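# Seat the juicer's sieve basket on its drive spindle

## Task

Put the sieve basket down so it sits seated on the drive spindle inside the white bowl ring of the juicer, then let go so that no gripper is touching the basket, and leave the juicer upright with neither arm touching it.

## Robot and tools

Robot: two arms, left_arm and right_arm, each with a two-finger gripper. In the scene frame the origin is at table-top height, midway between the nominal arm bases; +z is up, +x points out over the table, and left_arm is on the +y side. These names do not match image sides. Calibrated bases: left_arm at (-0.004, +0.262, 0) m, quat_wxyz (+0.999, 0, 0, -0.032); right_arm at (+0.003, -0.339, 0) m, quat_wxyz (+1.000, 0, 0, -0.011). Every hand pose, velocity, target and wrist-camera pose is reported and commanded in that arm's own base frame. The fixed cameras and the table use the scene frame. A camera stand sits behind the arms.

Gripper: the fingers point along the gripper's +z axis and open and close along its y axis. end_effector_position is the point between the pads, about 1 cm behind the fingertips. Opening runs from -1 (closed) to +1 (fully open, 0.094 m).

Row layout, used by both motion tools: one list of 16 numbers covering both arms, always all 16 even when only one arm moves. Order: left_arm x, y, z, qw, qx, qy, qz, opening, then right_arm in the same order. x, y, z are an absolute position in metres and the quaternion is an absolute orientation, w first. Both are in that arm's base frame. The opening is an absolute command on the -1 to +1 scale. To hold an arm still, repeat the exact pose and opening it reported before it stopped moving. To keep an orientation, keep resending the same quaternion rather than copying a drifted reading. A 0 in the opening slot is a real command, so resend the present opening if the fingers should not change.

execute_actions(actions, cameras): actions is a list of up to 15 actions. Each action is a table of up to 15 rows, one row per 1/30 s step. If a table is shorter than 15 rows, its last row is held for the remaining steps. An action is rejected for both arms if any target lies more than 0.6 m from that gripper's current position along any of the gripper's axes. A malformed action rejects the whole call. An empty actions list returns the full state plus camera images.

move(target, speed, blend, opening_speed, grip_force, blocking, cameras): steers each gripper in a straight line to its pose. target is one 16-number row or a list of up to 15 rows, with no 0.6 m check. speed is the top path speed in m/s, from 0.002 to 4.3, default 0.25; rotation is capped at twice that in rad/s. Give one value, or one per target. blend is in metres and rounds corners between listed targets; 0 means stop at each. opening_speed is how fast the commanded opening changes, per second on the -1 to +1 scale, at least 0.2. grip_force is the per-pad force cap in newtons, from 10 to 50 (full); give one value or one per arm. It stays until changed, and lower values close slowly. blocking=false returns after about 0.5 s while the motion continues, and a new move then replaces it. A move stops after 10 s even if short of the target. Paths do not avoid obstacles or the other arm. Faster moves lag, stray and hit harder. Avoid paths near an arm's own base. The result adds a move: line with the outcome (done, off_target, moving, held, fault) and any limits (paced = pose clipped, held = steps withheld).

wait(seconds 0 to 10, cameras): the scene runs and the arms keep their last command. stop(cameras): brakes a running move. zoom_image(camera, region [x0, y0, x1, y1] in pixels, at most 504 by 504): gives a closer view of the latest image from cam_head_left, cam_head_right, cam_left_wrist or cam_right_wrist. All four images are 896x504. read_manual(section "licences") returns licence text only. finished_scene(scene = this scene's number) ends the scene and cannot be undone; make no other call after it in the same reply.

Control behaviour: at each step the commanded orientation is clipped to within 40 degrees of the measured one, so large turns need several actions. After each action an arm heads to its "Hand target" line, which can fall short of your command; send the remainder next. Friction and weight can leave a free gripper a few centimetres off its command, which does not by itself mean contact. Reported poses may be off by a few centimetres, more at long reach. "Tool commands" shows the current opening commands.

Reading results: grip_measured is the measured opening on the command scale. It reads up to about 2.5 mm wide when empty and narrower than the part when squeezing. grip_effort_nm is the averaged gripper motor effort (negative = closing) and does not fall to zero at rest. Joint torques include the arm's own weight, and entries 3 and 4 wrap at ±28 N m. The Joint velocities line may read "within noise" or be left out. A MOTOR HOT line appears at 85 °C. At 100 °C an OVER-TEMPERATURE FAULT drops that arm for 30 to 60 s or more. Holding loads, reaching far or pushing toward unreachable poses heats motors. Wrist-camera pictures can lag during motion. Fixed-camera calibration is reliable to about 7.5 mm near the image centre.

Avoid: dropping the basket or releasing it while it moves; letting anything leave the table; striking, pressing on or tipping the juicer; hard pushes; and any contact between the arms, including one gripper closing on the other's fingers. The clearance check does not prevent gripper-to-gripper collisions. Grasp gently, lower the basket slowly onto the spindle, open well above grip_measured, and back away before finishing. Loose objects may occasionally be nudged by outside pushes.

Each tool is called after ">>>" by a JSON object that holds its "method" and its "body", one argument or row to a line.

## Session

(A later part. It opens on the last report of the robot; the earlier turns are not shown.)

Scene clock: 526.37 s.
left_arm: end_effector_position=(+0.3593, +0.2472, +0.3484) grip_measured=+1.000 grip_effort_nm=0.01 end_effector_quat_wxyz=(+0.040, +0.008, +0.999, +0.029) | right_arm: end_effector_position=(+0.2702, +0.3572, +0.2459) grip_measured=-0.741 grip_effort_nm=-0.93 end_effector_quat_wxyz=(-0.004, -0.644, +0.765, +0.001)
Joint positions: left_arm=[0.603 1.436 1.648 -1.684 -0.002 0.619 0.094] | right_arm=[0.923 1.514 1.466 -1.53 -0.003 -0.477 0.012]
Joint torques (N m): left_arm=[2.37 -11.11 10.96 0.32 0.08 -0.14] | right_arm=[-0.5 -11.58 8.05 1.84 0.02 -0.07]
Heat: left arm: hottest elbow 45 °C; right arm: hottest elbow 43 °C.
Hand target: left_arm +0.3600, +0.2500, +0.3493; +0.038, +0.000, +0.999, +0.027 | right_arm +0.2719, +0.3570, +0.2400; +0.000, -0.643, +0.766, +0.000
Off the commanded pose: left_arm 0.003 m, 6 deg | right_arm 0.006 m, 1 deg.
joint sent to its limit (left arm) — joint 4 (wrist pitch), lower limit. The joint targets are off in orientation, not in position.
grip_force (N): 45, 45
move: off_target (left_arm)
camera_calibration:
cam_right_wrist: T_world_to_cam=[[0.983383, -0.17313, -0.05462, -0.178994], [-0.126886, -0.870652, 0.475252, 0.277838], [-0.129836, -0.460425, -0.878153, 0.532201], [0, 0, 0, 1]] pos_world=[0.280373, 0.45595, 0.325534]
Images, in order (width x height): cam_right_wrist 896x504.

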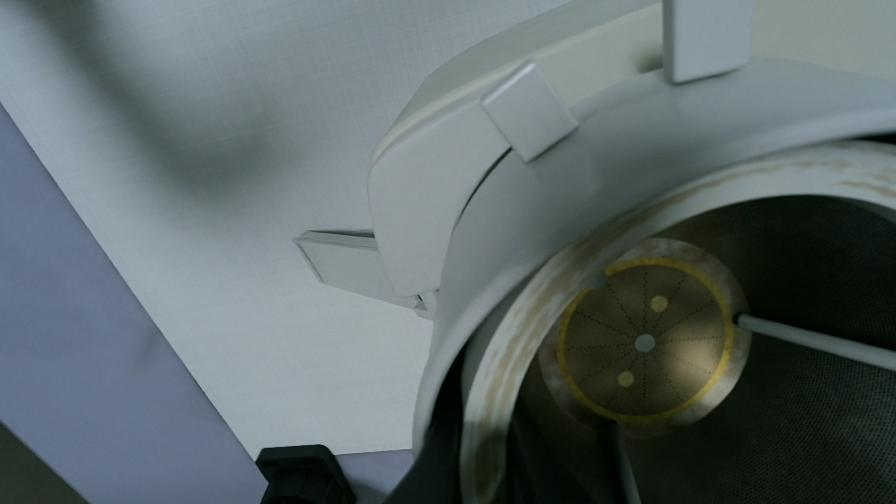

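>>> {"method": "move", "body": {
  "target": [
    [0.36,0.25,0.35,0,0,1,0,1,0.272,0.357,0.225,0,-0.643,0.766,0,-0.95]
  ],
  "cameras": ["cam_right_wrist","cam_head_left"],
  "speed": 0.1
}}

>>> {"method": "zoom_image", "body": {
  "camera": "cam_head_left",
  "region": [370, 220, 540, 390]
}}

Scene clock: 531.80 s.
left_arm: end_effector_position=(+0.3593, +0.2472, +0.3484) grip_measured=+1.000 grip_effort_nm=0.01 end_effector_quat_wxyz=(+0.040, +0.008, +0.999, +0.029) | right_arm: end_effector_position=(+0.2699, +0.3575, +0.2447) grip_measured=-0.742 grip_effort_nm=-0.94 end_effector_quat_wxyz=(+0.010, -0.644, +0.765, +0.005)
Joint positions: left_arm=[0.603 1.436 1.648 -1.684 -0.002 0.619 0.094] | right_arm=[0.923 1.495 1.441 -1.494 -0.005 -0.476 0.012]
Joint torques (N m): left_arm=[1.9 -11.99 11.06 0.46 0.15 -0.2] | right_arm=[-0.91 -9.76 7.1 1.96 0.17 -0.07]
Heat: left arm: hottest elbow 45 °C; right arm: hottest elbow 42 °C.
Hand target: left_arm +0.3600, +0.2500, +0.3493; +0.038, +0.000, +0.999, +0.027 | right_arm +0.2715, +0.3565, +0.2254; +0.000, -0.643, +0.766, +0.000
Off the commanded pose: left_arm 0.003 m, 6 deg | right_arm 0.020 m, 1 deg.
joint sent to its limit (left arm) — joint 4 (wrist pitch), lower limit. The joint targets are off in orientation, not in position.
grip_force (N): 45, 45
move: off_target (left_arm, right_arm)
camera_calibration:
cam_right_wrist: T_world_to_cam=[[0.983911, -0.17334, -0.043269, -0.181585], [-0.135623, -0.882321, 0.450683, 0.291247], [-0.116299, -0.437564, -0.891635, 0.522713], [0, 0, 0, 1]] pos_world=[0.278954, 0.454218, 0.326952]
Images, in order (width x height): cam_head_left 896x504, cam_right_wrist 896x504.

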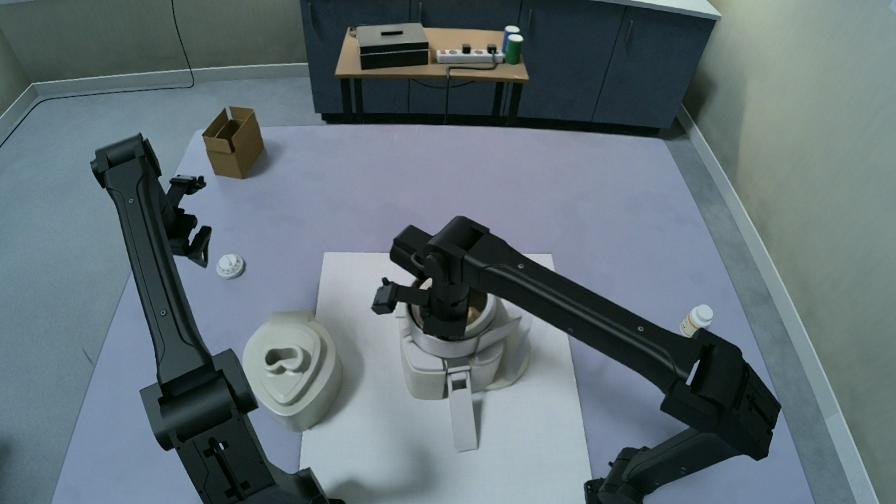

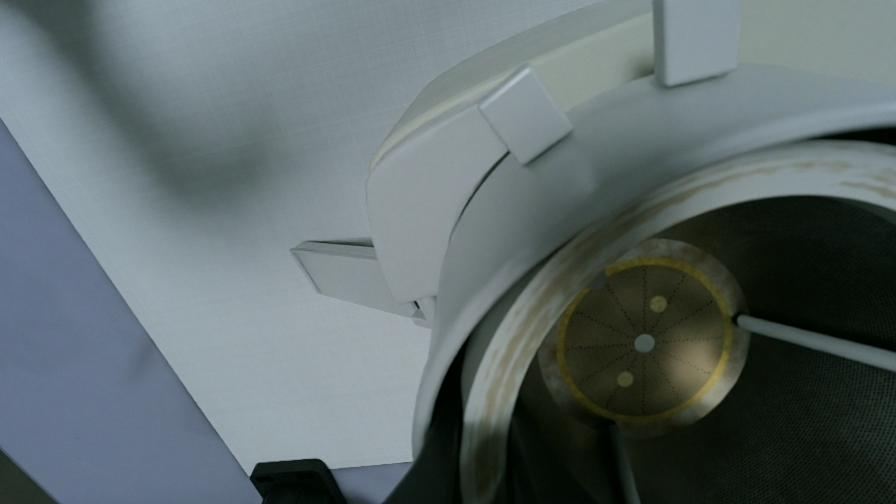

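Scaled by 2.965 from the camera's 896x504 image, which has a finer 1280x720 frame.

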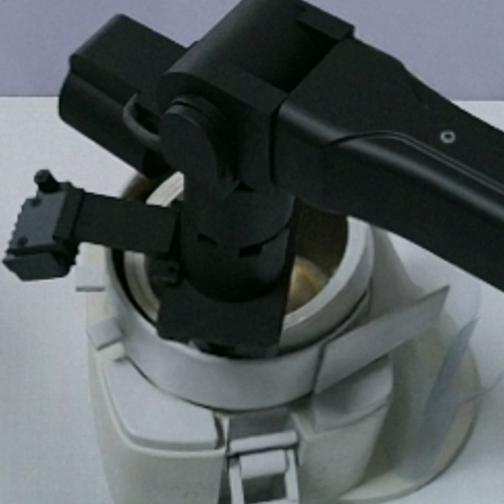

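>>> {"method": "move", "body": {
  "target": [
    [0.36,0.25,0.35,0,0,1,0,1,0.267,0.358,0.236,0,-0.643,0.766,0,-0.95],
    [0.36,0.25,0.35,0,0,1,0,1,0.265,0.361,0.234,0,-0.643,0.766,0,-0.95],
    [0.36,0.25,0.35,0,0,1,0,1,0.272,0.364,0.234,0,-0.643,0.766,0,-0.95],
    [0.36,0.25,0.35,0,0,1,0,1,0.272,0.352,0.234,0,-0.643,0.766,0,-0.95],
    [0.36,0.25,0.35,0,0,1,0,1,0.265,0.352,0.23,0,-0.643,0.766,0,-0.95],
    [0.36,0.25,0.35,0,0,1,0,1,0.268,0.358,0.228,0,-0.643,0.766,0,-0.95]
  ],
  "cameras": ["cam_right_wrist","cam_head_right"],
  "speed": 0.05,
  "blend": 0.001
}}

>>> {"method": "zoom_image", "body": {
  "camera": "cam_head_right",
  "region": [360, 220, 530, 390]
}}

Scene clock: 542.17 s.
left_arm: end_effector_position=(+0.3593, +0.2472, +0.3484) grip_measured=+1.000 grip_effort_nm=0.01 end_effector_quat_wxyz=(+0.040, +0.008, +0.999, +0.029) | right_arm: end_effector_position=(+0.2699, +0.3575, +0.2450) grip_measured=-0.742 grip_effort_nm=-0.93 end_effector_quat_wxyz=(+0.012, -0.643, +0.766, +0.006)
Joint positions: left_arm=[0.603 1.436 1.648 -1.684 -0.002 0.619 0.094] | right_arm=[0.923 1.493 1.439 -1.491 -0.005 -0.473 0.012]
Joint torques (N m): left_arm=[2.02 -11.87 10.99 0.12 0.17 -0.16] | right_arm=[-0.15 -9.82 7.45 1.43 0.15 0.02]
Heat: left arm: hottest elbow 45 °C; right arm: hottest elbow 42 °C.
Hand target: left_arm +0.3600, +0.2500, +0.3493; +0.038, +0.000, +0.999, +0.027 | right_arm +0.2678, +0.3577, +0.2283; +0.000, -0.643, +0.766, +0.000
Off the commanded pose: left_arm 0.003 m, 6 deg | right_arm 0.017 m, 2 deg.
joint sent to its limit (left arm) — joint 4 (wrist pitch), lower limit. The joint targets are off in orientation, not in position.
grip_force (N): 45, 45
move: off_target (left_arm, right_arm)
camera_calibration:
cam_right_wrist: T_world_to_cam=[[0.983545, -0.175796, -0.0416571, -0.180941], [-0.138932, -0.883363, 0.447624, 0.293022], [-0.115489, -0.434471, -0.893251, 0.521976], [0, 0, 0, 1]] pos_world=[0.278956, 0.453819, 0.327554]
Images, in order (width x height): cam_head_right 896x504, cam_right_wrist 896x504.

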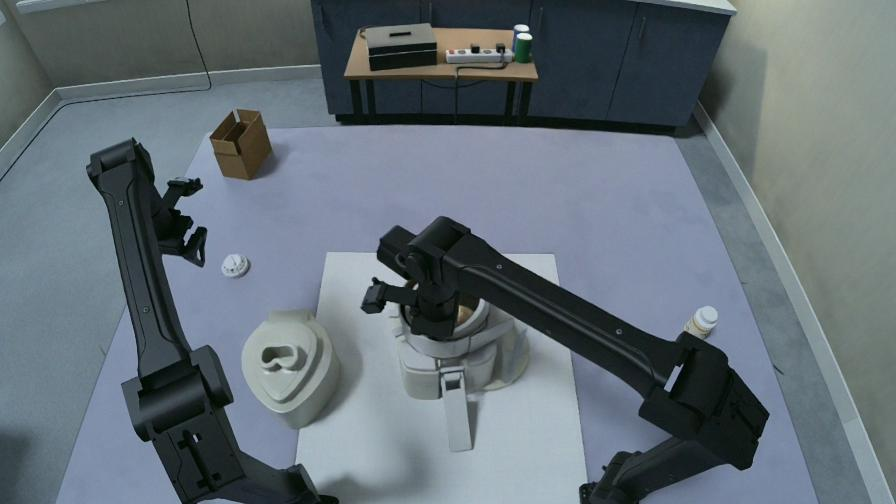

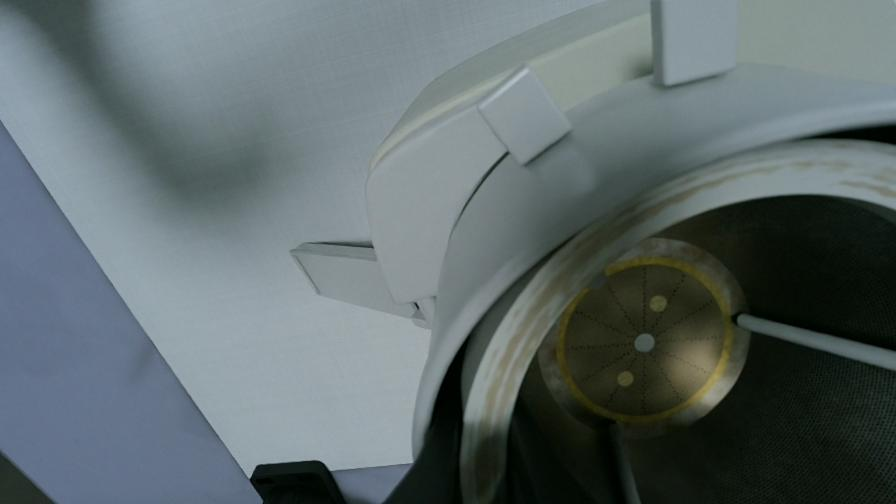

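Scaled by 2.965 from the camera's 896x504 image, which has a finer 1280x720 frame.

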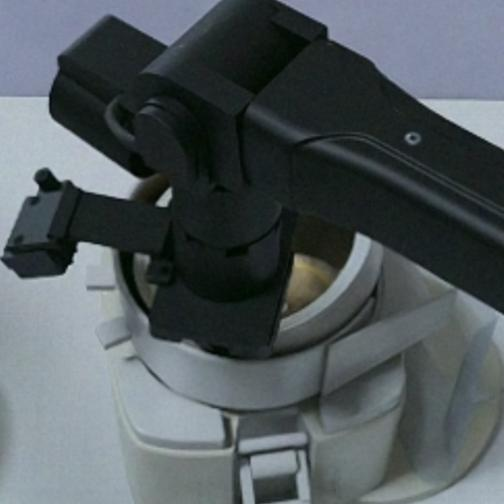

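>>> {"method": "move", "body": {
  "target": [
    [0.36,0.25,0.35,0,0,1,0,1,0.269,0.3575,0.24,0,-0.643,0.766,0,-0.62]
  ],
  "cameras": ["cam_right_wrist"],
  "opening_speed": 0.2
}}

>>> {"method": "move", "body": {
  "target": [
    [0.36,0.25,0.35,0,0,1,0,1,0.269,0.3575,0.27,0,-0.643,0.766,0,-0.55]
  ],
  "cameras": ["cam_right_wrist"],
  "speed": 0.05
}}

Scene clock: 551.93 s.
left_arm: end_effector_position=(+0.3593, +0.2472, +0.3484) grip_measured=+1.000 grip_effort_nm=0.01 end_effector_quat_wxyz=(+0.040, +0.008, +0.999, +0.029) | right_arm: end_effector_position=(+0.2704, +0.3571, +0.2450) grip_measured=-0.623 grip_effort_nm=0.14 end_effector_quat_wxyz=(+0.012, -0.642, +0.766, +0.005)
Joint positions: left_arm=[0.603 1.436 1.648 -1.684 -0.002 0.619 0.094] | right_arm=[0.922 1.493 1.439 -1.491 -0.004 -0.473 0.018]
Joint torques (N m): left_arm=[1.73 -12.1 11.14 0.4 0.14 -0.19] | right_arm=[-0.15 -9.99 9.88 0.2 0.11 -0.04]
Heat: left arm: hottest elbow 45 °C; right arm: hottest elbow 42 °C.
Hand target: left_arm +0.3600, +0.2500, +0.3493; +0.038, +0.000, +0.999, +0.027 | right_arm +0.2690, +0.3575, +0.2400; +0.000, -0.643, +0.766, +0.000
Off the commanded pose: left_arm 0.003 m, 6 deg | right_arm 0.005 m, 2 deg.
joint sent to its limit (left arm) — joint 4 (wrist pitch), lower limit. The joint targets are off in orientation, not in position.
grip_force (N): 45, 45
move: off_target (left_arm)
camera_calibration:
cam_right_wrist: T_world_to_cam=[[0.983462, -0.176651, -0.039963, -0.181633], [-0.140336, -0.882732, 0.448431, 0.292718], [-0.114492, -0.435406, -0.892924, 0.521849], [0, 0, 0, 1]] pos_world=[0.279456, 0.453522, 0.327449]
Images, in order (width x height): cam_right_wrist 896x504.

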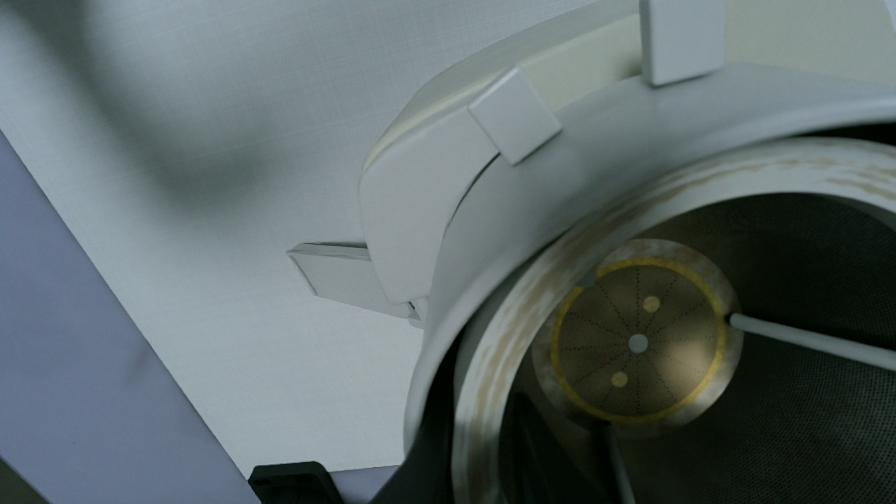

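Scene clock: 553.30 s.
left_arm: end_effector_position=(+0.3593, +0.2472, +0.3484) grip_measured=+1.000 grip_effort_nm=0.01 end_effector_quat_wxyz=(+0.040, +0.008, +0.999, +0.029) | right_arm: end_effector_position=(+0.2682, +0.3530, +0.2460) grip_measured=-0.552 grip_effort_nm=0.12 end_effector_quat_wxyz=(-0.009, -0.642, +0.767, +0.000)
Joint positions: left_arm=[0.603 1.436 1.648 -1.684 -0.002 0.619 0.094] | right_arm=[0.921 1.509 1.46 -1.539 -0.004 -0.474 0.021]
Joint torques (N m): left_arm=[1.49 -11.28 11.06 0.24 0.14 -0.15] | right_arm=[0.56 -11.28 13.96 -0.88 0.07 -0.01]
Heat: left arm: hottest elbow 45 °C; right arm: hottest elbow 42 °C.
Hand target: left_arm +0.3600, +0.2500, +0.3493; +0.038, +0.000, +0.999, +0.027 | right_arm +0.2685, +0.3569, +0.2695; +0.001, -0.643, +0.766, +0.000
Off the commanded pose: left_arm 0.003 m, 6 deg | right_arm 0.024 m, 1 deg.
joint sent to its limit (left arm) — joint 4 (wrist pitch), lower limit. The joint targets are off in orientation, not in position.
grip_force (N): 45, 45
move: off_target (left_arm, right_arm)
camera_calibration:
cam_right_wrist: T_world_to_cam=[[0.982014, -0.17916, -0.0595753, -0.173987], [-0.128825, -0.866488, 0.482289, 0.271216], [-0.138028, -0.46594, -0.873984, 0.533193], [0, 0, 0, 1]] pos_world=[0.279392, 0.45227, 0.324832]
Images, in order (width x height): cam_right_wrist 896x504.

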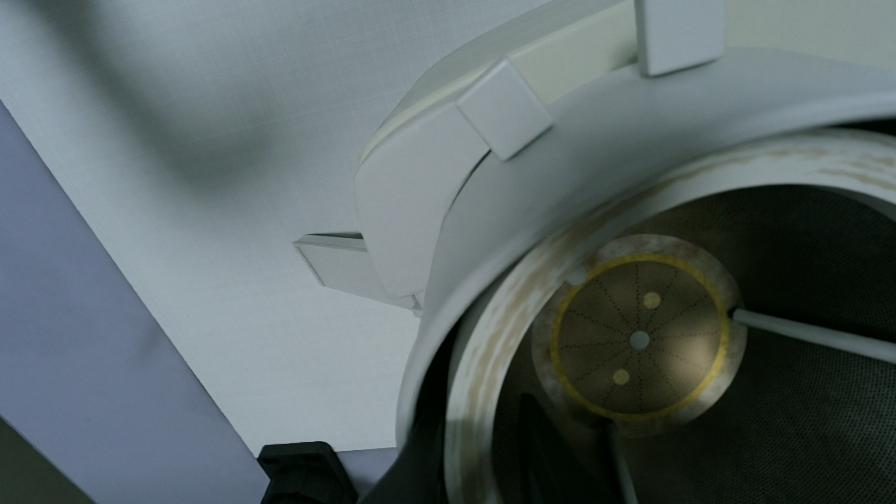

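>>> {"method": "move", "body": {
  "target": [
    [0.36,0.25,0.35,0,0,1,0,1,0.267,0.354,0.285,0,-0.643,0.766,0,-0.52]
  ],
  "cameras": ["cam_right_wrist"],
  "speed": 0.05
}}

>>> {"method": "zoom_image", "body": {
  "camera": "cam_right_wrist",
  "region": [300, 250, 700, 504]
}}

Scene clock: 559.13 s.
left_arm: end_effector_position=(+0.3593, +0.2472, +0.3484) grip_measured=+1.000 grip_effort_nm=0.01 end_effector_quat_wxyz=(+0.040, +0.008, +0.999, +0.029) | right_arm: end_effector_position=(+0.2638, +0.3448, +0.2544) grip_measured=-0.522 grip_effort_nm=0.11 end_effector_quat_wxyz=(-0.027, -0.644, +0.765, -0.009)
Joint positions: left_arm=[0.603 1.436 1.648 -1.684 -0.002 0.619 0.094] | right_arm=[0.921 1.509 1.481 -1.598 0.005 -0.478 0.022]
Joint torques (N m): left_arm=[2.43 -10.81 11.02 0.31 0.13 -0.17] | right_arm=[-0.38 -12.28 14.54 -0.2 -0.26 -0.03]
Heat: left arm: hottest elbow 45 °C; right arm: hottest elbow 43 °C.
Hand target: left_arm +0.3600, +0.2500, +0.3493; +0.038, +0.000, +0.999, +0.027 | right_arm +0.2661, +0.3528, +0.2846; +0.000, -0.643, +0.766, +0.000
Off the commanded pose: left_arm 0.003 m, 6 deg | right_arm 0.032 m, 3 deg.
joint sent to its limit (left arm) — joint 4 (wrist pitch), lower limit. The joint targets are off in orientation, not in position.
grip_force (N): 45, 45
move: off_target (left_arm, right_arm)
camera_calibration:
cam_right_wrist: T_world_to_cam=[[0.981765, -0.176988, -0.0693746, -0.168942], [-0.116682, -0.849149, 0.515104, 0.241929], [-0.150077, -0.497616, -0.854316, 0.545151], [0, 0, 0, 1]] pos_world=[0.275905, 0.446808, 0.329392]
Images, in order (width x height): cam_right_wrist 896x504.

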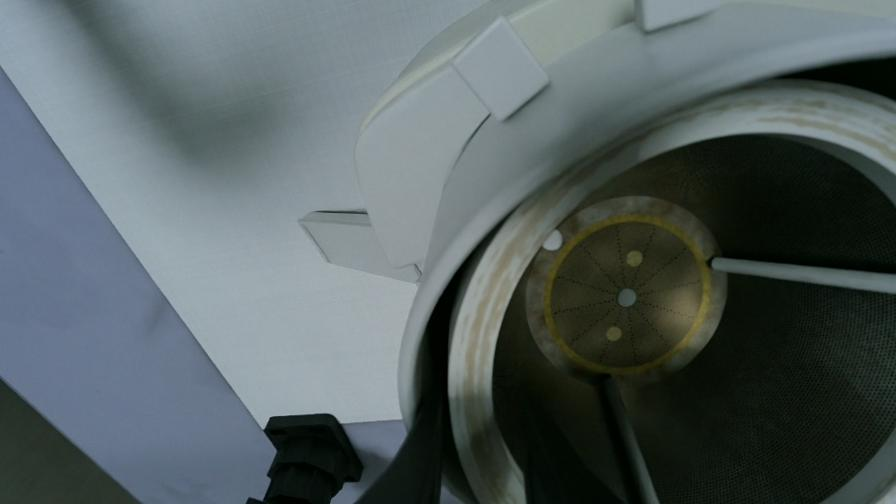

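Scaled by 1.260 from the camera's 896x504 image, which has a finer 1280x720 frame.

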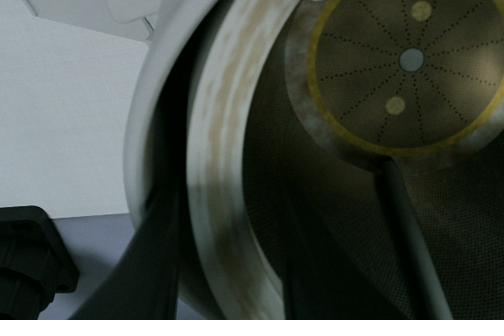

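>>> {"method": "move", "body": {
  "target": [
    [0.36,0.25,0.35,0,0,1,0,1,0.266,0.35,0.33,0,-0.643,0.766,0,-0.52]
  ],
  "cameras": ["cam_right_wrist"],
  "speed": 0.08
}}

Scene clock: 563.03 s.
left_arm: end_effector_position=(+0.3593, +0.2472, +0.3484) grip_measured=+1.000 grip_effort_nm=0.01 end_effector_quat_wxyz=(+0.040, +0.008, +0.999, +0.029) | right_arm: end_effector_position=(+0.2608, +0.3416, +0.2995) grip_measured=-0.522 grip_effort_nm=0.10 end_effector_quat_wxyz=(-0.018, -0.644, +0.765, -0.005)
Joint positions: left_arm=[0.603 1.436 1.648 -1.684 -0.002 0.619 0.094] | right_arm=[0.921 1.489 1.578 -1.696 0.002 -0.478 0.022]
Joint torques (N m): left_arm=[2.14 -12.34 11.08 0.12 0.16 -0.21] | right_arm=[-0.09 -11.63 14.91 0.23 -0.09 -0.04]
Heat: left arm: hottest elbow 45 °C; right arm: hottest elbow 44 °C.
Hand target: left_arm +0.3600, +0.2500, +0.3493; +0.038, +0.000, +0.999, +0.027 | right_arm +0.2649, +0.3486, +0.3292; +0.014, -0.643, +0.766, +0.003
Off the commanded pose: left_arm 0.003 m, 6 deg | right_arm 0.032 m, 2 deg.
joint sent to its limit (left arm) — joint 4 (wrist pitch), lower limit. The joint targets are off in orientation, not in position.
joint sent to its limit (right arm) — joint 4 (wrist pitch), lower limit. The joint targets still meet the commanded pose.
grip_force (N): 45, 45
move: off_target (left_arm, right_arm)
camera_calibration:
cam_right_wrist: T_world_to_cam=[[0.982335, -0.17601, -0.0635492, -0.165583], [-0.121341, -0.857647, 0.499718, 0.224427], [-0.142458, -0.48318, -0.863854, 0.577739], [0, 0, 0, 1]] pos_world=[0.272193, 0.442487, 0.376409]
Images, in order (width x height): cam_right_wrist 896x504.

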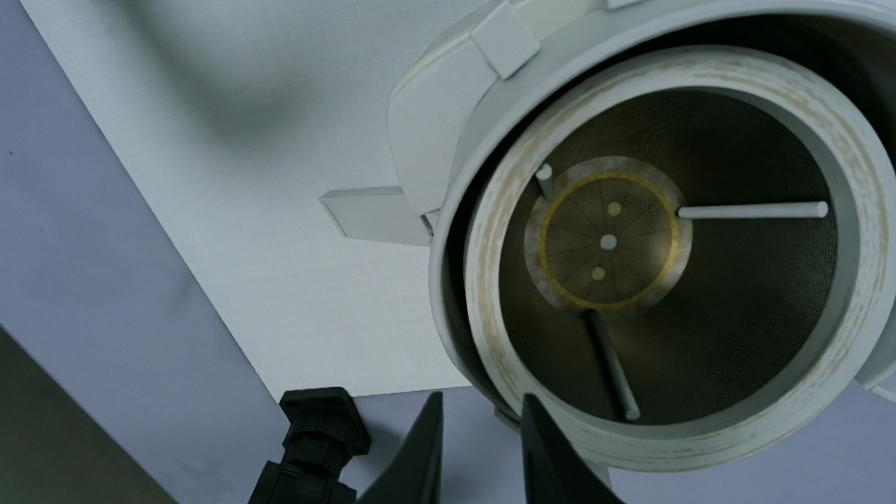

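>>> {"method": "move", "body": {
  "target": [
    [0.36,0.25,0.35,0,0,1,0,1,0.255,0.35,0.39,0,-0.643,0.766,0,-0.52],
    [0.36,0.25,0.35,0,0,1,0,1,0.23,0.18,0.37,0,-0.643,0.766,0,-0.52]
  ],
  "cameras": ["cam_head_left","cam_head_right"],
  "blend": [0.03,0]
}}

>>> {"method": "zoom_image", "body": {
  "camera": "cam_head_left",
  "region": [370, 220, 540, 390]
}}

>>> {"method": "zoom_image", "body": {
  "camera": "cam_head_right",
  "region": [360, 220, 530, 390]
}}

Scene clock: 570.30 s.
left_arm: end_effector_position=(+0.3593, +0.2472, +0.3484) grip_measured=+1.000 grip_effort_nm=0.01 end_effector_quat_wxyz=(+0.040, +0.008, +0.999, +0.029) | right_arm: end_effector_position=(+0.2313, +0.1861, +0.3727) grip_measured=-0.522 grip_effort_nm=0.10 end_effector_quat_wxyz=(+0.103, -0.639, +0.762, +0.000)
Joint positions: left_arm=[0.603 1.436 1.648 -1.684 -0.002 0.619 0.094] | right_arm=[0.677 1.03 1.364 -1.698 -0.004 -0.718 0.022]
Joint torques (N m): left_arm=[2.37 -11.75 11 0.28 0.2 -0.15] | right_arm=[-1.73 -4.31 8.59 0.64 0.02 -0.12]
Heat: left arm: hottest elbow 46 °C; right arm: hottest elbow 45 °C.
Hand target: left_arm +0.3600, +0.2500, +0.3493; +0.038, +0.000, +0.999, +0.027 | right_arm +0.2302, +0.1804, +0.3693; +0.095, -0.640, +0.763, -0.002
Off the commanded pose: left_arm 0.003 m, 6 deg | right_arm 0.007 m, 12 deg.
joint sent to its limit (left arm) — joint 4 (wrist pitch), lower limit. The joint targets are off in orientation, not in position.
joint sent to its limit (right arm) — joint 4 (wrist pitch), lower limit. The joint targets are off in orientation, not in position.
grip_force (N): 45, 45
move: off_target (left_arm, right_arm)
Images, in order (width x height): cam_head_left 896x504, cam_head_right 896x504.

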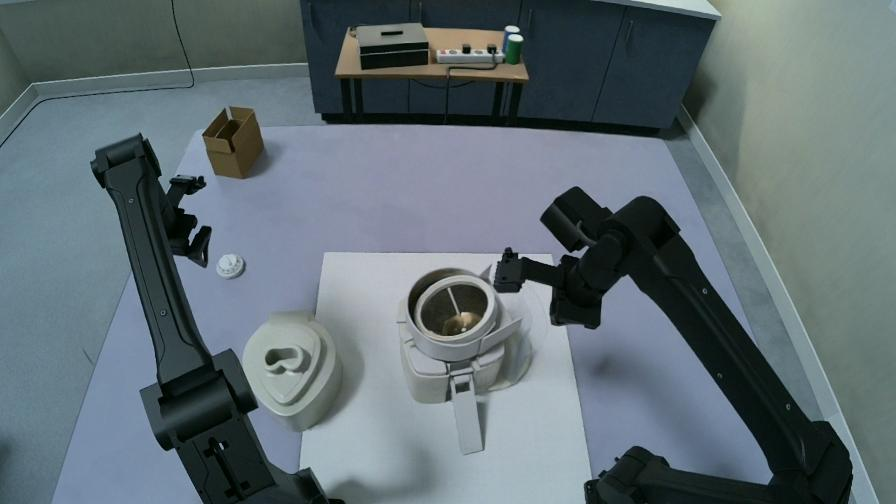

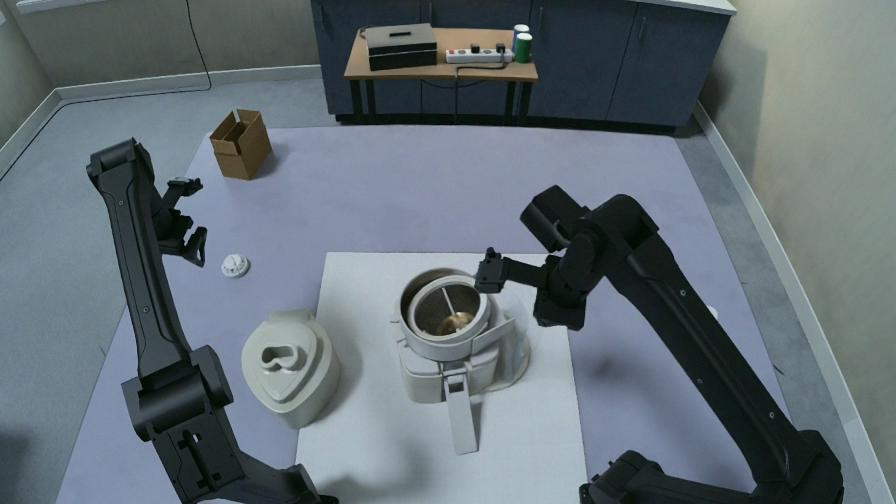

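Scaled by 2.965 from the camera's 896x504 image, which has a finer 1280x720 frame.

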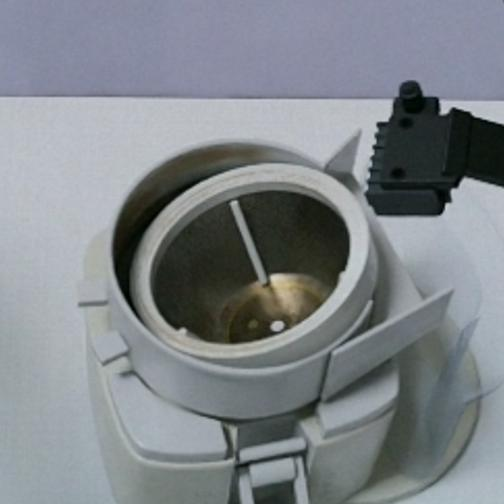

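Scaled by 2.965 from the camera's 896x504 image, which has a finer 1280x720 frame.

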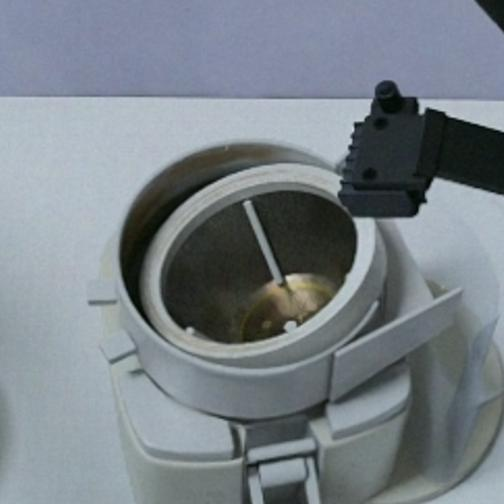

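>>> {"method": "move", "body": {
  "target": [
    [0.36,0.25,0.35,0,0,1,0,1,0.335,0.36,0.36,0,-0.643,0.766,0,-1],
    [0.36,0.25,0.35,0,0,1,0,1,0.335,0.36,0.245,0,-0.643,0.766,0,-1]
  ],
  "speed": 0.2,
  "cameras": ["cam_right_wrist"]
}}

>>> {"method": "move", "body": {
  "target": [
    [0.36,0.25,0.35,0,0,1,0,1,0.335,0.41,0.24,0,-0.643,0.766,0,-1]
  ],
  "speed": 0.05,
  "cameras": ["cam_right_wrist","cam_head_right"]
}}

>>> {"method": "zoom_image", "body": {
  "camera": "cam_head_right",
  "region": [360, 220, 530, 390]
}}

Scene clock: 587.23 s.
left_arm: end_effector_position=(+0.3593, +0.2472, +0.3484) grip_measured=+1.000 grip_effort_nm=0.01 end_effector_quat_wxyz=(+0.040, +0.008, +0.999, +0.029) | right_arm: end_effector_position=(+0.3376, +0.3552, +0.2451) grip_measured=-0.996 grip_effort_nm=-0.21 end_effector_quat_wxyz=(-0.006, -0.644, +0.765, -0.002)
Joint positions: left_arm=[0.603 1.436 1.648 -1.684 -0.002 0.619 0.094] | right_arm=[0.812 1.628 1.598 -1.553 0.002 -0.586 0]
Joint torques (N m): left_arm=[2.49 -11.34 11.38 0.43 0.2 -0.21] | right_arm=[0.44 -13.39 9.26 1.26 -0.12 0.04]
Heat: left arm: hottest elbow 46 °C; right arm: hottest elbow 44 °C.
Hand target: left_arm +0.3600, +0.2500, +0.3493; +0.038, +0.000, +0.999, +0.027 | right_arm +0.3350, +0.3599, +0.2450; +0.000, -0.643, +0.766, +0.000
Off the commanded pose: left_arm 0.003 m, 6 deg | right_arm 0.005 m, 1 deg.
joint sent to its limit (left arm) — joint 4 (wrist pitch), lower limit. The joint targets are off in orientation, not in position.
grip_force (N): 45, 45
move: off_target (left_arm)
camera_calibration:
cam_right_wrist: T_world_to_cam=[[0.982977, -0.175643, -0.0539085, -0.244874], [-0.12859, -0.867262, 0.48096, 0.282921], [-0.13123, -0.46584, -0.875084, 0.540972], [0, 0, 0, 1]] pos_world=[0.348077, 0.454362, 0.324122]
Images, in order (width x height): cam_right_wrist 896x504.

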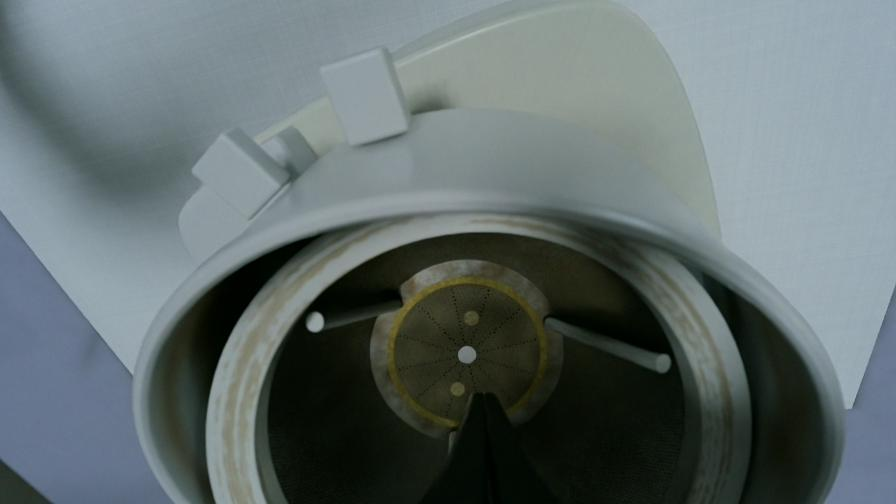

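Scene clock: 588.80 s.
left_arm: end_effector_position=(+0.3593, +0.2472, +0.3484) grip_measured=+1.000 grip_effort_nm=0.01 end_effector_quat_wxyz=(+0.040, +0.008, +0.999, +0.029) | right_arm: end_effector_position=(+0.3263, +0.3901, +0.2205) grip_measured=-0.996 grip_effort_nm=-0.21 end_effector_quat_wxyz=(-0.028, -0.643, +0.765, -0.005)
Joint positions: left_arm=[0.603 1.436 1.648 -1.684 -0.002 0.619 0.094] | right_arm=[0.875 1.71 1.636 -1.553 0.001 -0.522 0]
Joint torques (N m): left_arm=[2.37 -11.4 11.28 0.2 0.16 -0.19] | right_arm=[-0.03 -13.57 14.82 0.62 -0.09 0.07]
Heat: left arm: hottest elbow 46 °C; right arm: hottest elbow 45 °C.
Hand target: left_arm +0.3600, +0.2500, +0.3493; +0.038, +0.000, +0.999, +0.027 | right_arm +0.3339, +0.4087, +0.2400; +0.000, -0.643, +0.766, +0.000
Off the commanded pose: left_arm 0.003 m, 6 deg | right_arm 0.029 m, 3 deg.
joint sent to its limit (left arm) — joint 4 (wrist pitch), lower limit. The joint targets are off in orientation, not in position.
grip_force (N): 45, 45
move: off_target (left_arm, right_arm)
camera_calibration:
cam_right_wrist: T_world_to_cam=[[0.981075, -0.178192, -0.0757614, -0.222447], [-0.114997, -0.851005, 0.512413, 0.305875], [-0.155781, -0.494003, -0.855391, 0.54887], [0, 0, 0, 1]] pos_world=[0.338915, 0.491806, 0.295911]
Images, in order (width x height): cam_head_right 896x504, cam_right_wrist 896x504.

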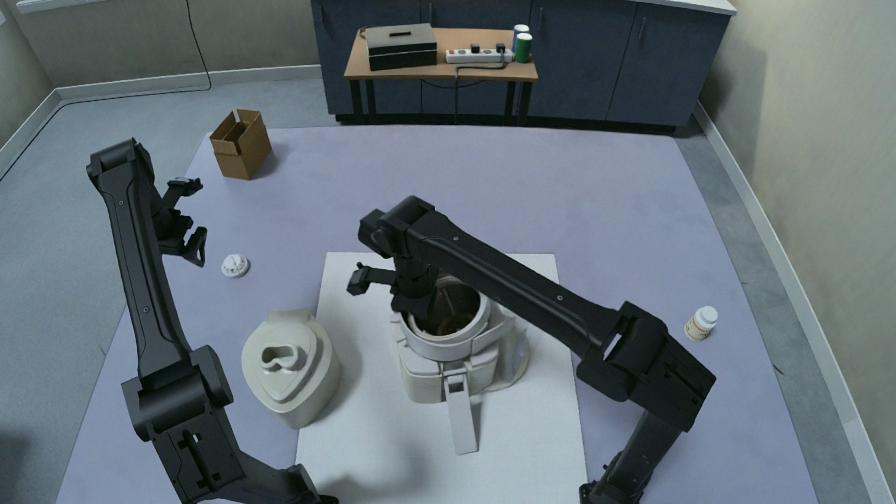

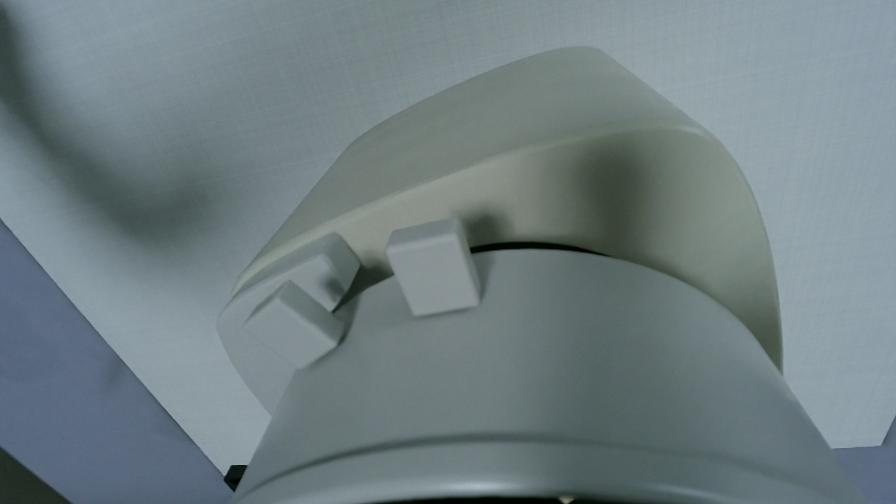

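Scaled by 2.965 from the camera's 896x504 image, which has a finer 1280x720 frame.

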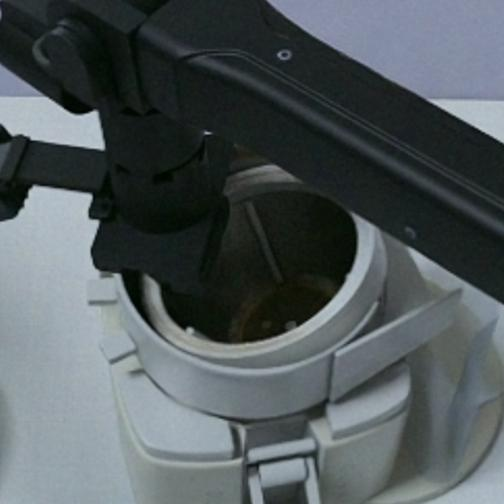

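>>> {"method": "move", "body": {
  "target": [
    [0.36,0.25,0.35,0,0,1,0,1,0.33,0.44,0.25,0,-0.643,0.766,0,-1]
  ],
  "speed": 0.05,
  "cameras": ["cam_head_left"]
}}

>>> {"method": "zoom_image", "body": {
  "camera": "cam_head_left",
  "region": [370, 220, 540, 390]
}}

Scene clock: 599.53 s.
left_arm: end_effector_position=(+0.3593, +0.2472, +0.3484) grip_measured=+1.000 grip_effort_nm=0.01 end_effector_quat_wxyz=(+0.040, +0.008, +0.999, +0.029) | right_arm: end_effector_position=(+0.3284, +0.4028, +0.2317) grip_measured=-0.996 grip_effort_nm=-0.21 end_effector_quat_wxyz=(-0.034, -0.634, +0.772, -0.011)
Joint positions: left_arm=[0.603 1.436 1.648 -1.684 -0.002 0.619 0.094] | right_arm=[0.89 1.749 1.717 -1.61 0.008 -0.485 0]
Joint torques (N m): left_arm=[2.08 -11.93 11.14 0.13 0.18 -0.19] | right_arm=[2.43 -12.4 16.21 1.26 -0.43 0.09]
Motor temperatures (°C): left_arm=[24 33 46 25 24 26 27] | right_arm=[25 32 49 23 26 25 26]
Heat: left arm: hottest elbow 46 °C; right arm: hottest elbow 49 °C.
Hand target: left_arm +0.3600, +0.2500, +0.3493; +0.038, +0.000, +0.999, +0.027 | right_arm +0.3277, +0.4374, +0.2502; +0.000, -0.643, +0.766, +0.001
Off the commanded pose: left_arm 0.003 m, 6 deg | right_arm 0.041 m, 4 deg.
joint sent to its limit (left arm) — joint 4 (wrist pitch), lower limit. The joint targets are off in orientation, not in position.
grip_force (N): 45, 45
move: off_target (left_arm, right_arm)
Images, in order (width x height): cam_head_left 896x504.

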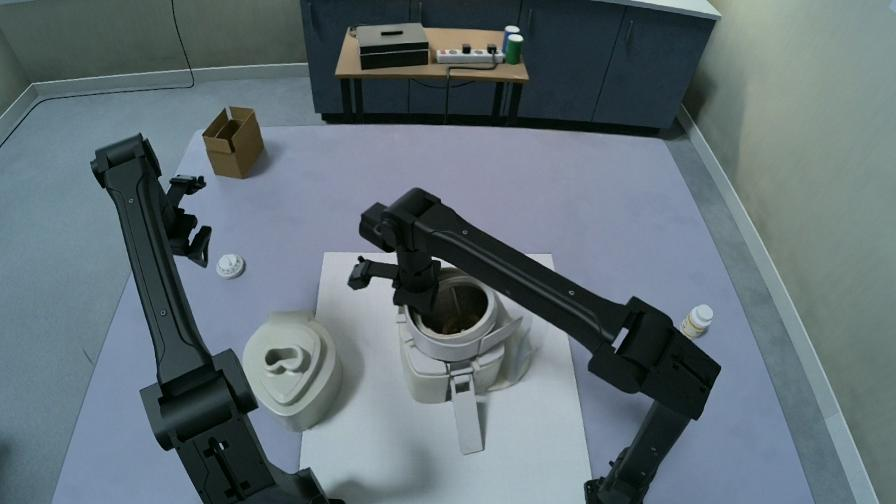

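Scaled by 2.965 from the camera's 896x504 image, which has a finer 1280x720 frame.

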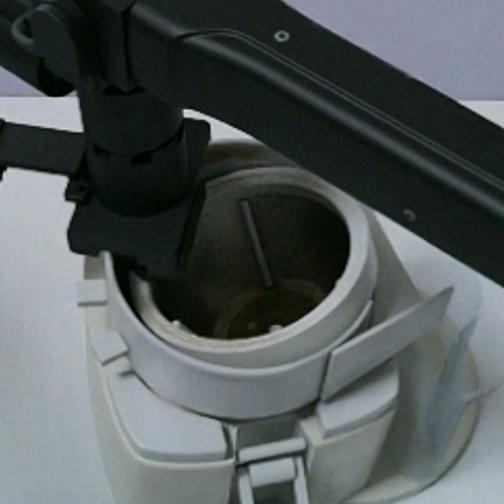

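>>> {"method": "move", "body": {
  "target": [
    [0.36,0.25,0.35,0,0,1,0,1,0.327,0.475,0.25,0,-0.643,0.766,0,-1]
  ],
  "speed": 0.05
}}

>>> {"method": "move", "body": {
  "target": [
    [0.36,0.25,0.35,0,0,1,0,1,0.33,0.37,0.3,0,-0.643,0.766,0,-1],
    [0.36,0.25,0.35,0,0,1,0,1,0.27,0.35,0.39,0,-0.643,0.766,0,-1],
    [0.36,0.25,0.35,0,0,1,0,1,0.23,0.18,0.37,0,-0.643,0.766,0,-1]
  ],
  "cameras": ["cam_head_left","cam_head_right"],
  "blend": [0.0,0.03,0]
}}

>>> {"method": "zoom_image", "body": {
  "camera": "cam_head_left",
  "region": [370, 220, 540, 390]
}}

Scene clock: 608.07 s.
left_arm: end_effector_position=(+0.3593, +0.2472, +0.3484) grip_measured=+1.000 grip_effort_nm=0.01 end_effector_quat_wxyz=(+0.040, +0.008, +0.999, +0.029) | right_arm: end_effector_position=(+0.3288, +0.4401, +0.2341) grip_measured=-0.996 grip_effort_nm=-0.21 end_effector_quat_wxyz=(-0.030, -0.635, +0.772, -0.012)
Joint positions: left_arm=[0.603 1.436 1.648 -1.684 -0.002 0.619 0.094] | right_arm=[0.933 1.826 1.831 -1.64 0.009 -0.443 0]
Joint torques (N m): left_arm=[2.14 -11.81 11.15 0.2 0.19 -0.2] | right_arm=[2.67 -13.27 16.12 1.05 -0.47 0.06]
Heat: left arm: hottest elbow 46 °C; right arm: hottest elbow 51 °C.
Hand target: left_arm +0.3600, +0.2500, +0.3493; +0.038, +0.000, +0.999, +0.027 | right_arm +0.3250, +0.4728, +0.2500; +0.000, -0.643, +0.766, +0.001
Off the commanded pose: left_arm 0.003 m, 6 deg | right_arm 0.038 m, 4 deg.
joint sent to its limit (left arm) — joint 4 (wrist pitch), lower limit. The joint targets are off in orientation, not in position.
grip_force (N): 45, 45
move: off_target (left_arm, right_arm)

Scene clock: 611.40 s.
left_arm: end_effector_position=(+0.3593, +0.2472, +0.3484) grip_measured=+1.000 grip_effort_nm=0.01 end_effector_quat_wxyz=(+0.040, +0.008, +0.999, +0.029) | right_arm: end_effector_position=(+0.2302, +0.1851, +0.3741) grip_measured=-0.996 grip_effort_nm=-0.21 end_effector_quat_wxyz=(+0.106, -0.639, +0.762, +0.000)
Joint positions: left_arm=[0.603 1.436 1.648 -1.684 -0.002 0.619 0.094] | right_arm=[0.676 1.025 1.364 -1.699 -0.004 -0.718 0]
Joint torques (N m): left_arm=[2.08 -11.63 11.26 0.08 0.16 -0.17] | right_arm=[-1.55 -4.25 8.75 0.79 0.04 -0.21]
Heat: left arm: hottest elbow 46 °C; right arm: hottest elbow 50 °C.
Hand target: left_arm +0.3600, +0.2500, +0.3493; +0.038, +0.000, +0.999, +0.027 | right_arm +0.2302, +0.1802, +0.3694; +0.095, -0.639, +0.763, -0.002
Off the commanded pose: left_arm 0.003 m, 6 deg | right_arm 0.007 m, 12 deg.
joint sent to its limit (left arm) — joint 4 (wrist pitch), lower limit. The joint targets are off in orientation, not in position.
joint sent to its limit (right arm) — joint 4 (wrist pitch), lower limit. The joint targets are off in orientation, not in position.
grip_force (N): 45, 45
move: off_target (left_arm, right_arm)
Images, in order (width x height): cam_head_left 896x504, cam_head_right 896x504.

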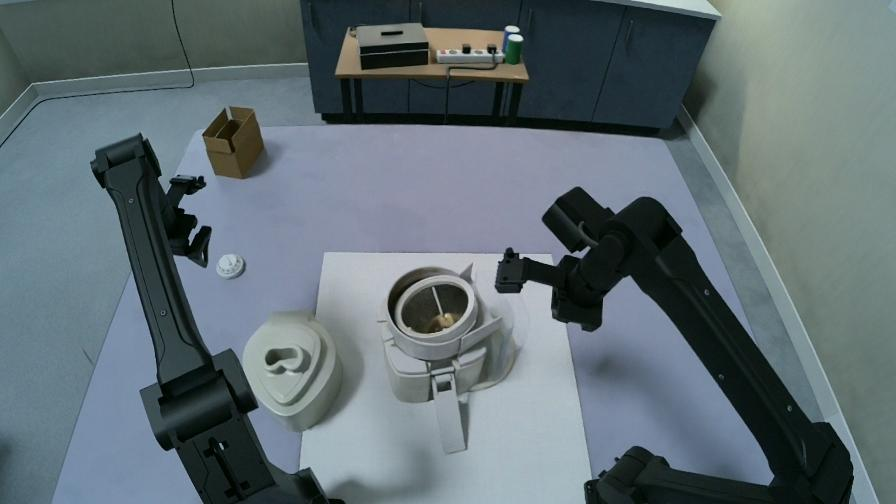

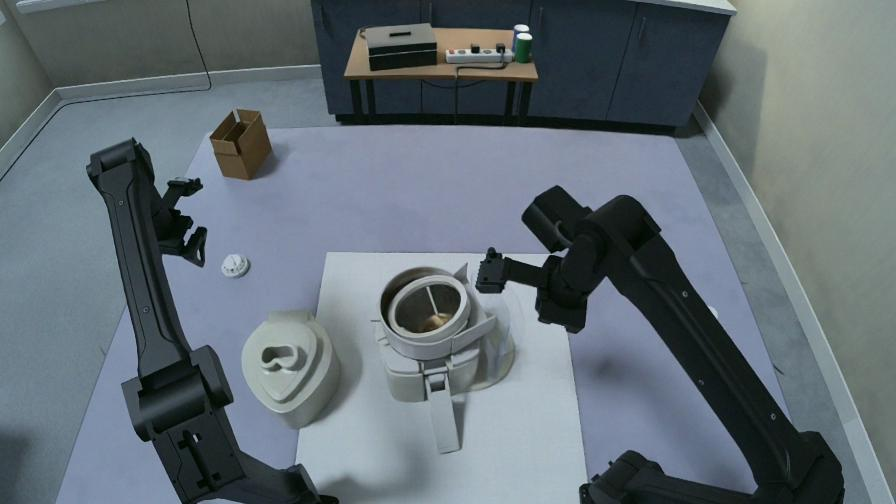

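Scaled by 2.965 from the camera's 896x504 image, which has a finer 1280x720 frame.

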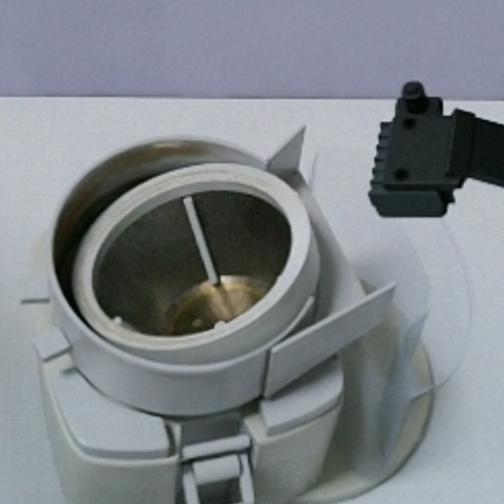

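>>> {"method": "move", "body": {
  "target": [
    [0.36,0.25,0.35,0,0,1,0,1,0.266,0.4,0.36,0,-0.643,0.766,0,-0.5],
    [0.36,0.25,0.35,0,0,1,0,1,0.266,0.385,0.305,0,-0.643,0.766,0,-0.5]
  ],
  "cameras": ["cam_right_wrist"]
}}

Scene clock: 624.63 s.
left_arm: end_effector_position=(+0.3593, +0.2472, +0.3484) grip_measured=+1.000 grip_effort_nm=0.01 end_effector_quat_wxyz=(+0.040, +0.008, +0.999, +0.029) | right_arm: end_effector_position=(+0.2603, +0.3859, +0.3094) grip_measured=-0.502 grip_effort_nm=0.10 end_effector_quat_wxyz=(-0.001, -0.646, +0.764, -0.001)
Joint positions: left_arm=[0.603 1.436 1.648 -1.684 -0.002 0.619 0.094] | right_arm=[0.979 1.564 1.689 -1.699 0.002 -0.424 0.023]
Joint torques (N m): left_arm=[1.61 -11.28 11.15 0.43 0.11 -0.14] | right_arm=[-1.73 -11.46 8.9 1.22 -0.11 -0.11]
Heat: left arm: hottest elbow 46 °C; right arm: hottest elbow 49 °C.
Hand target: left_arm +0.3600, +0.2500, +0.3493; +0.038, +0.000, +0.999, +0.027 | right_arm +0.2659, +0.3850, +0.3049; +0.000, -0.643, +0.766, +0.000
Off the commanded pose: left_arm 0.003 m, 6 deg | right_arm 0.007 m, 0 deg.
joint sent to its limit (left arm) — joint 4 (wrist pitch), lower limit. The joint targets are off in orientation, not in position.
grip_force (N): 45, 45
move: off_target (left_arm)
camera_calibration:
cam_right_wrist: T_world_to_cam=[[0.984283, -0.170012, -0.0477817, -0.164345], [-0.127549, -0.871516, 0.473488, 0.272376], [-0.122141, -0.459951, -0.879503, 0.598112], [0, 0, 0, 1]] pos_world=[0.269557, 0.484542, 0.389222]
Images, in order (width x height): cam_right_wrist 896x504.

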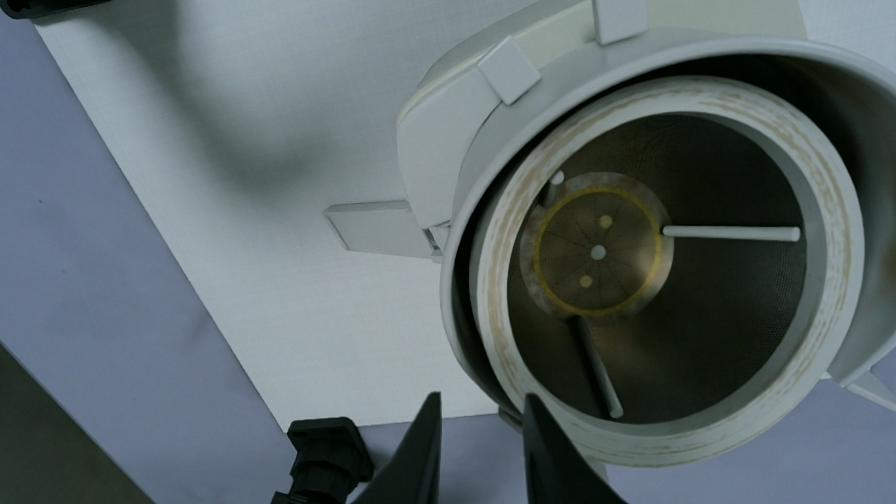

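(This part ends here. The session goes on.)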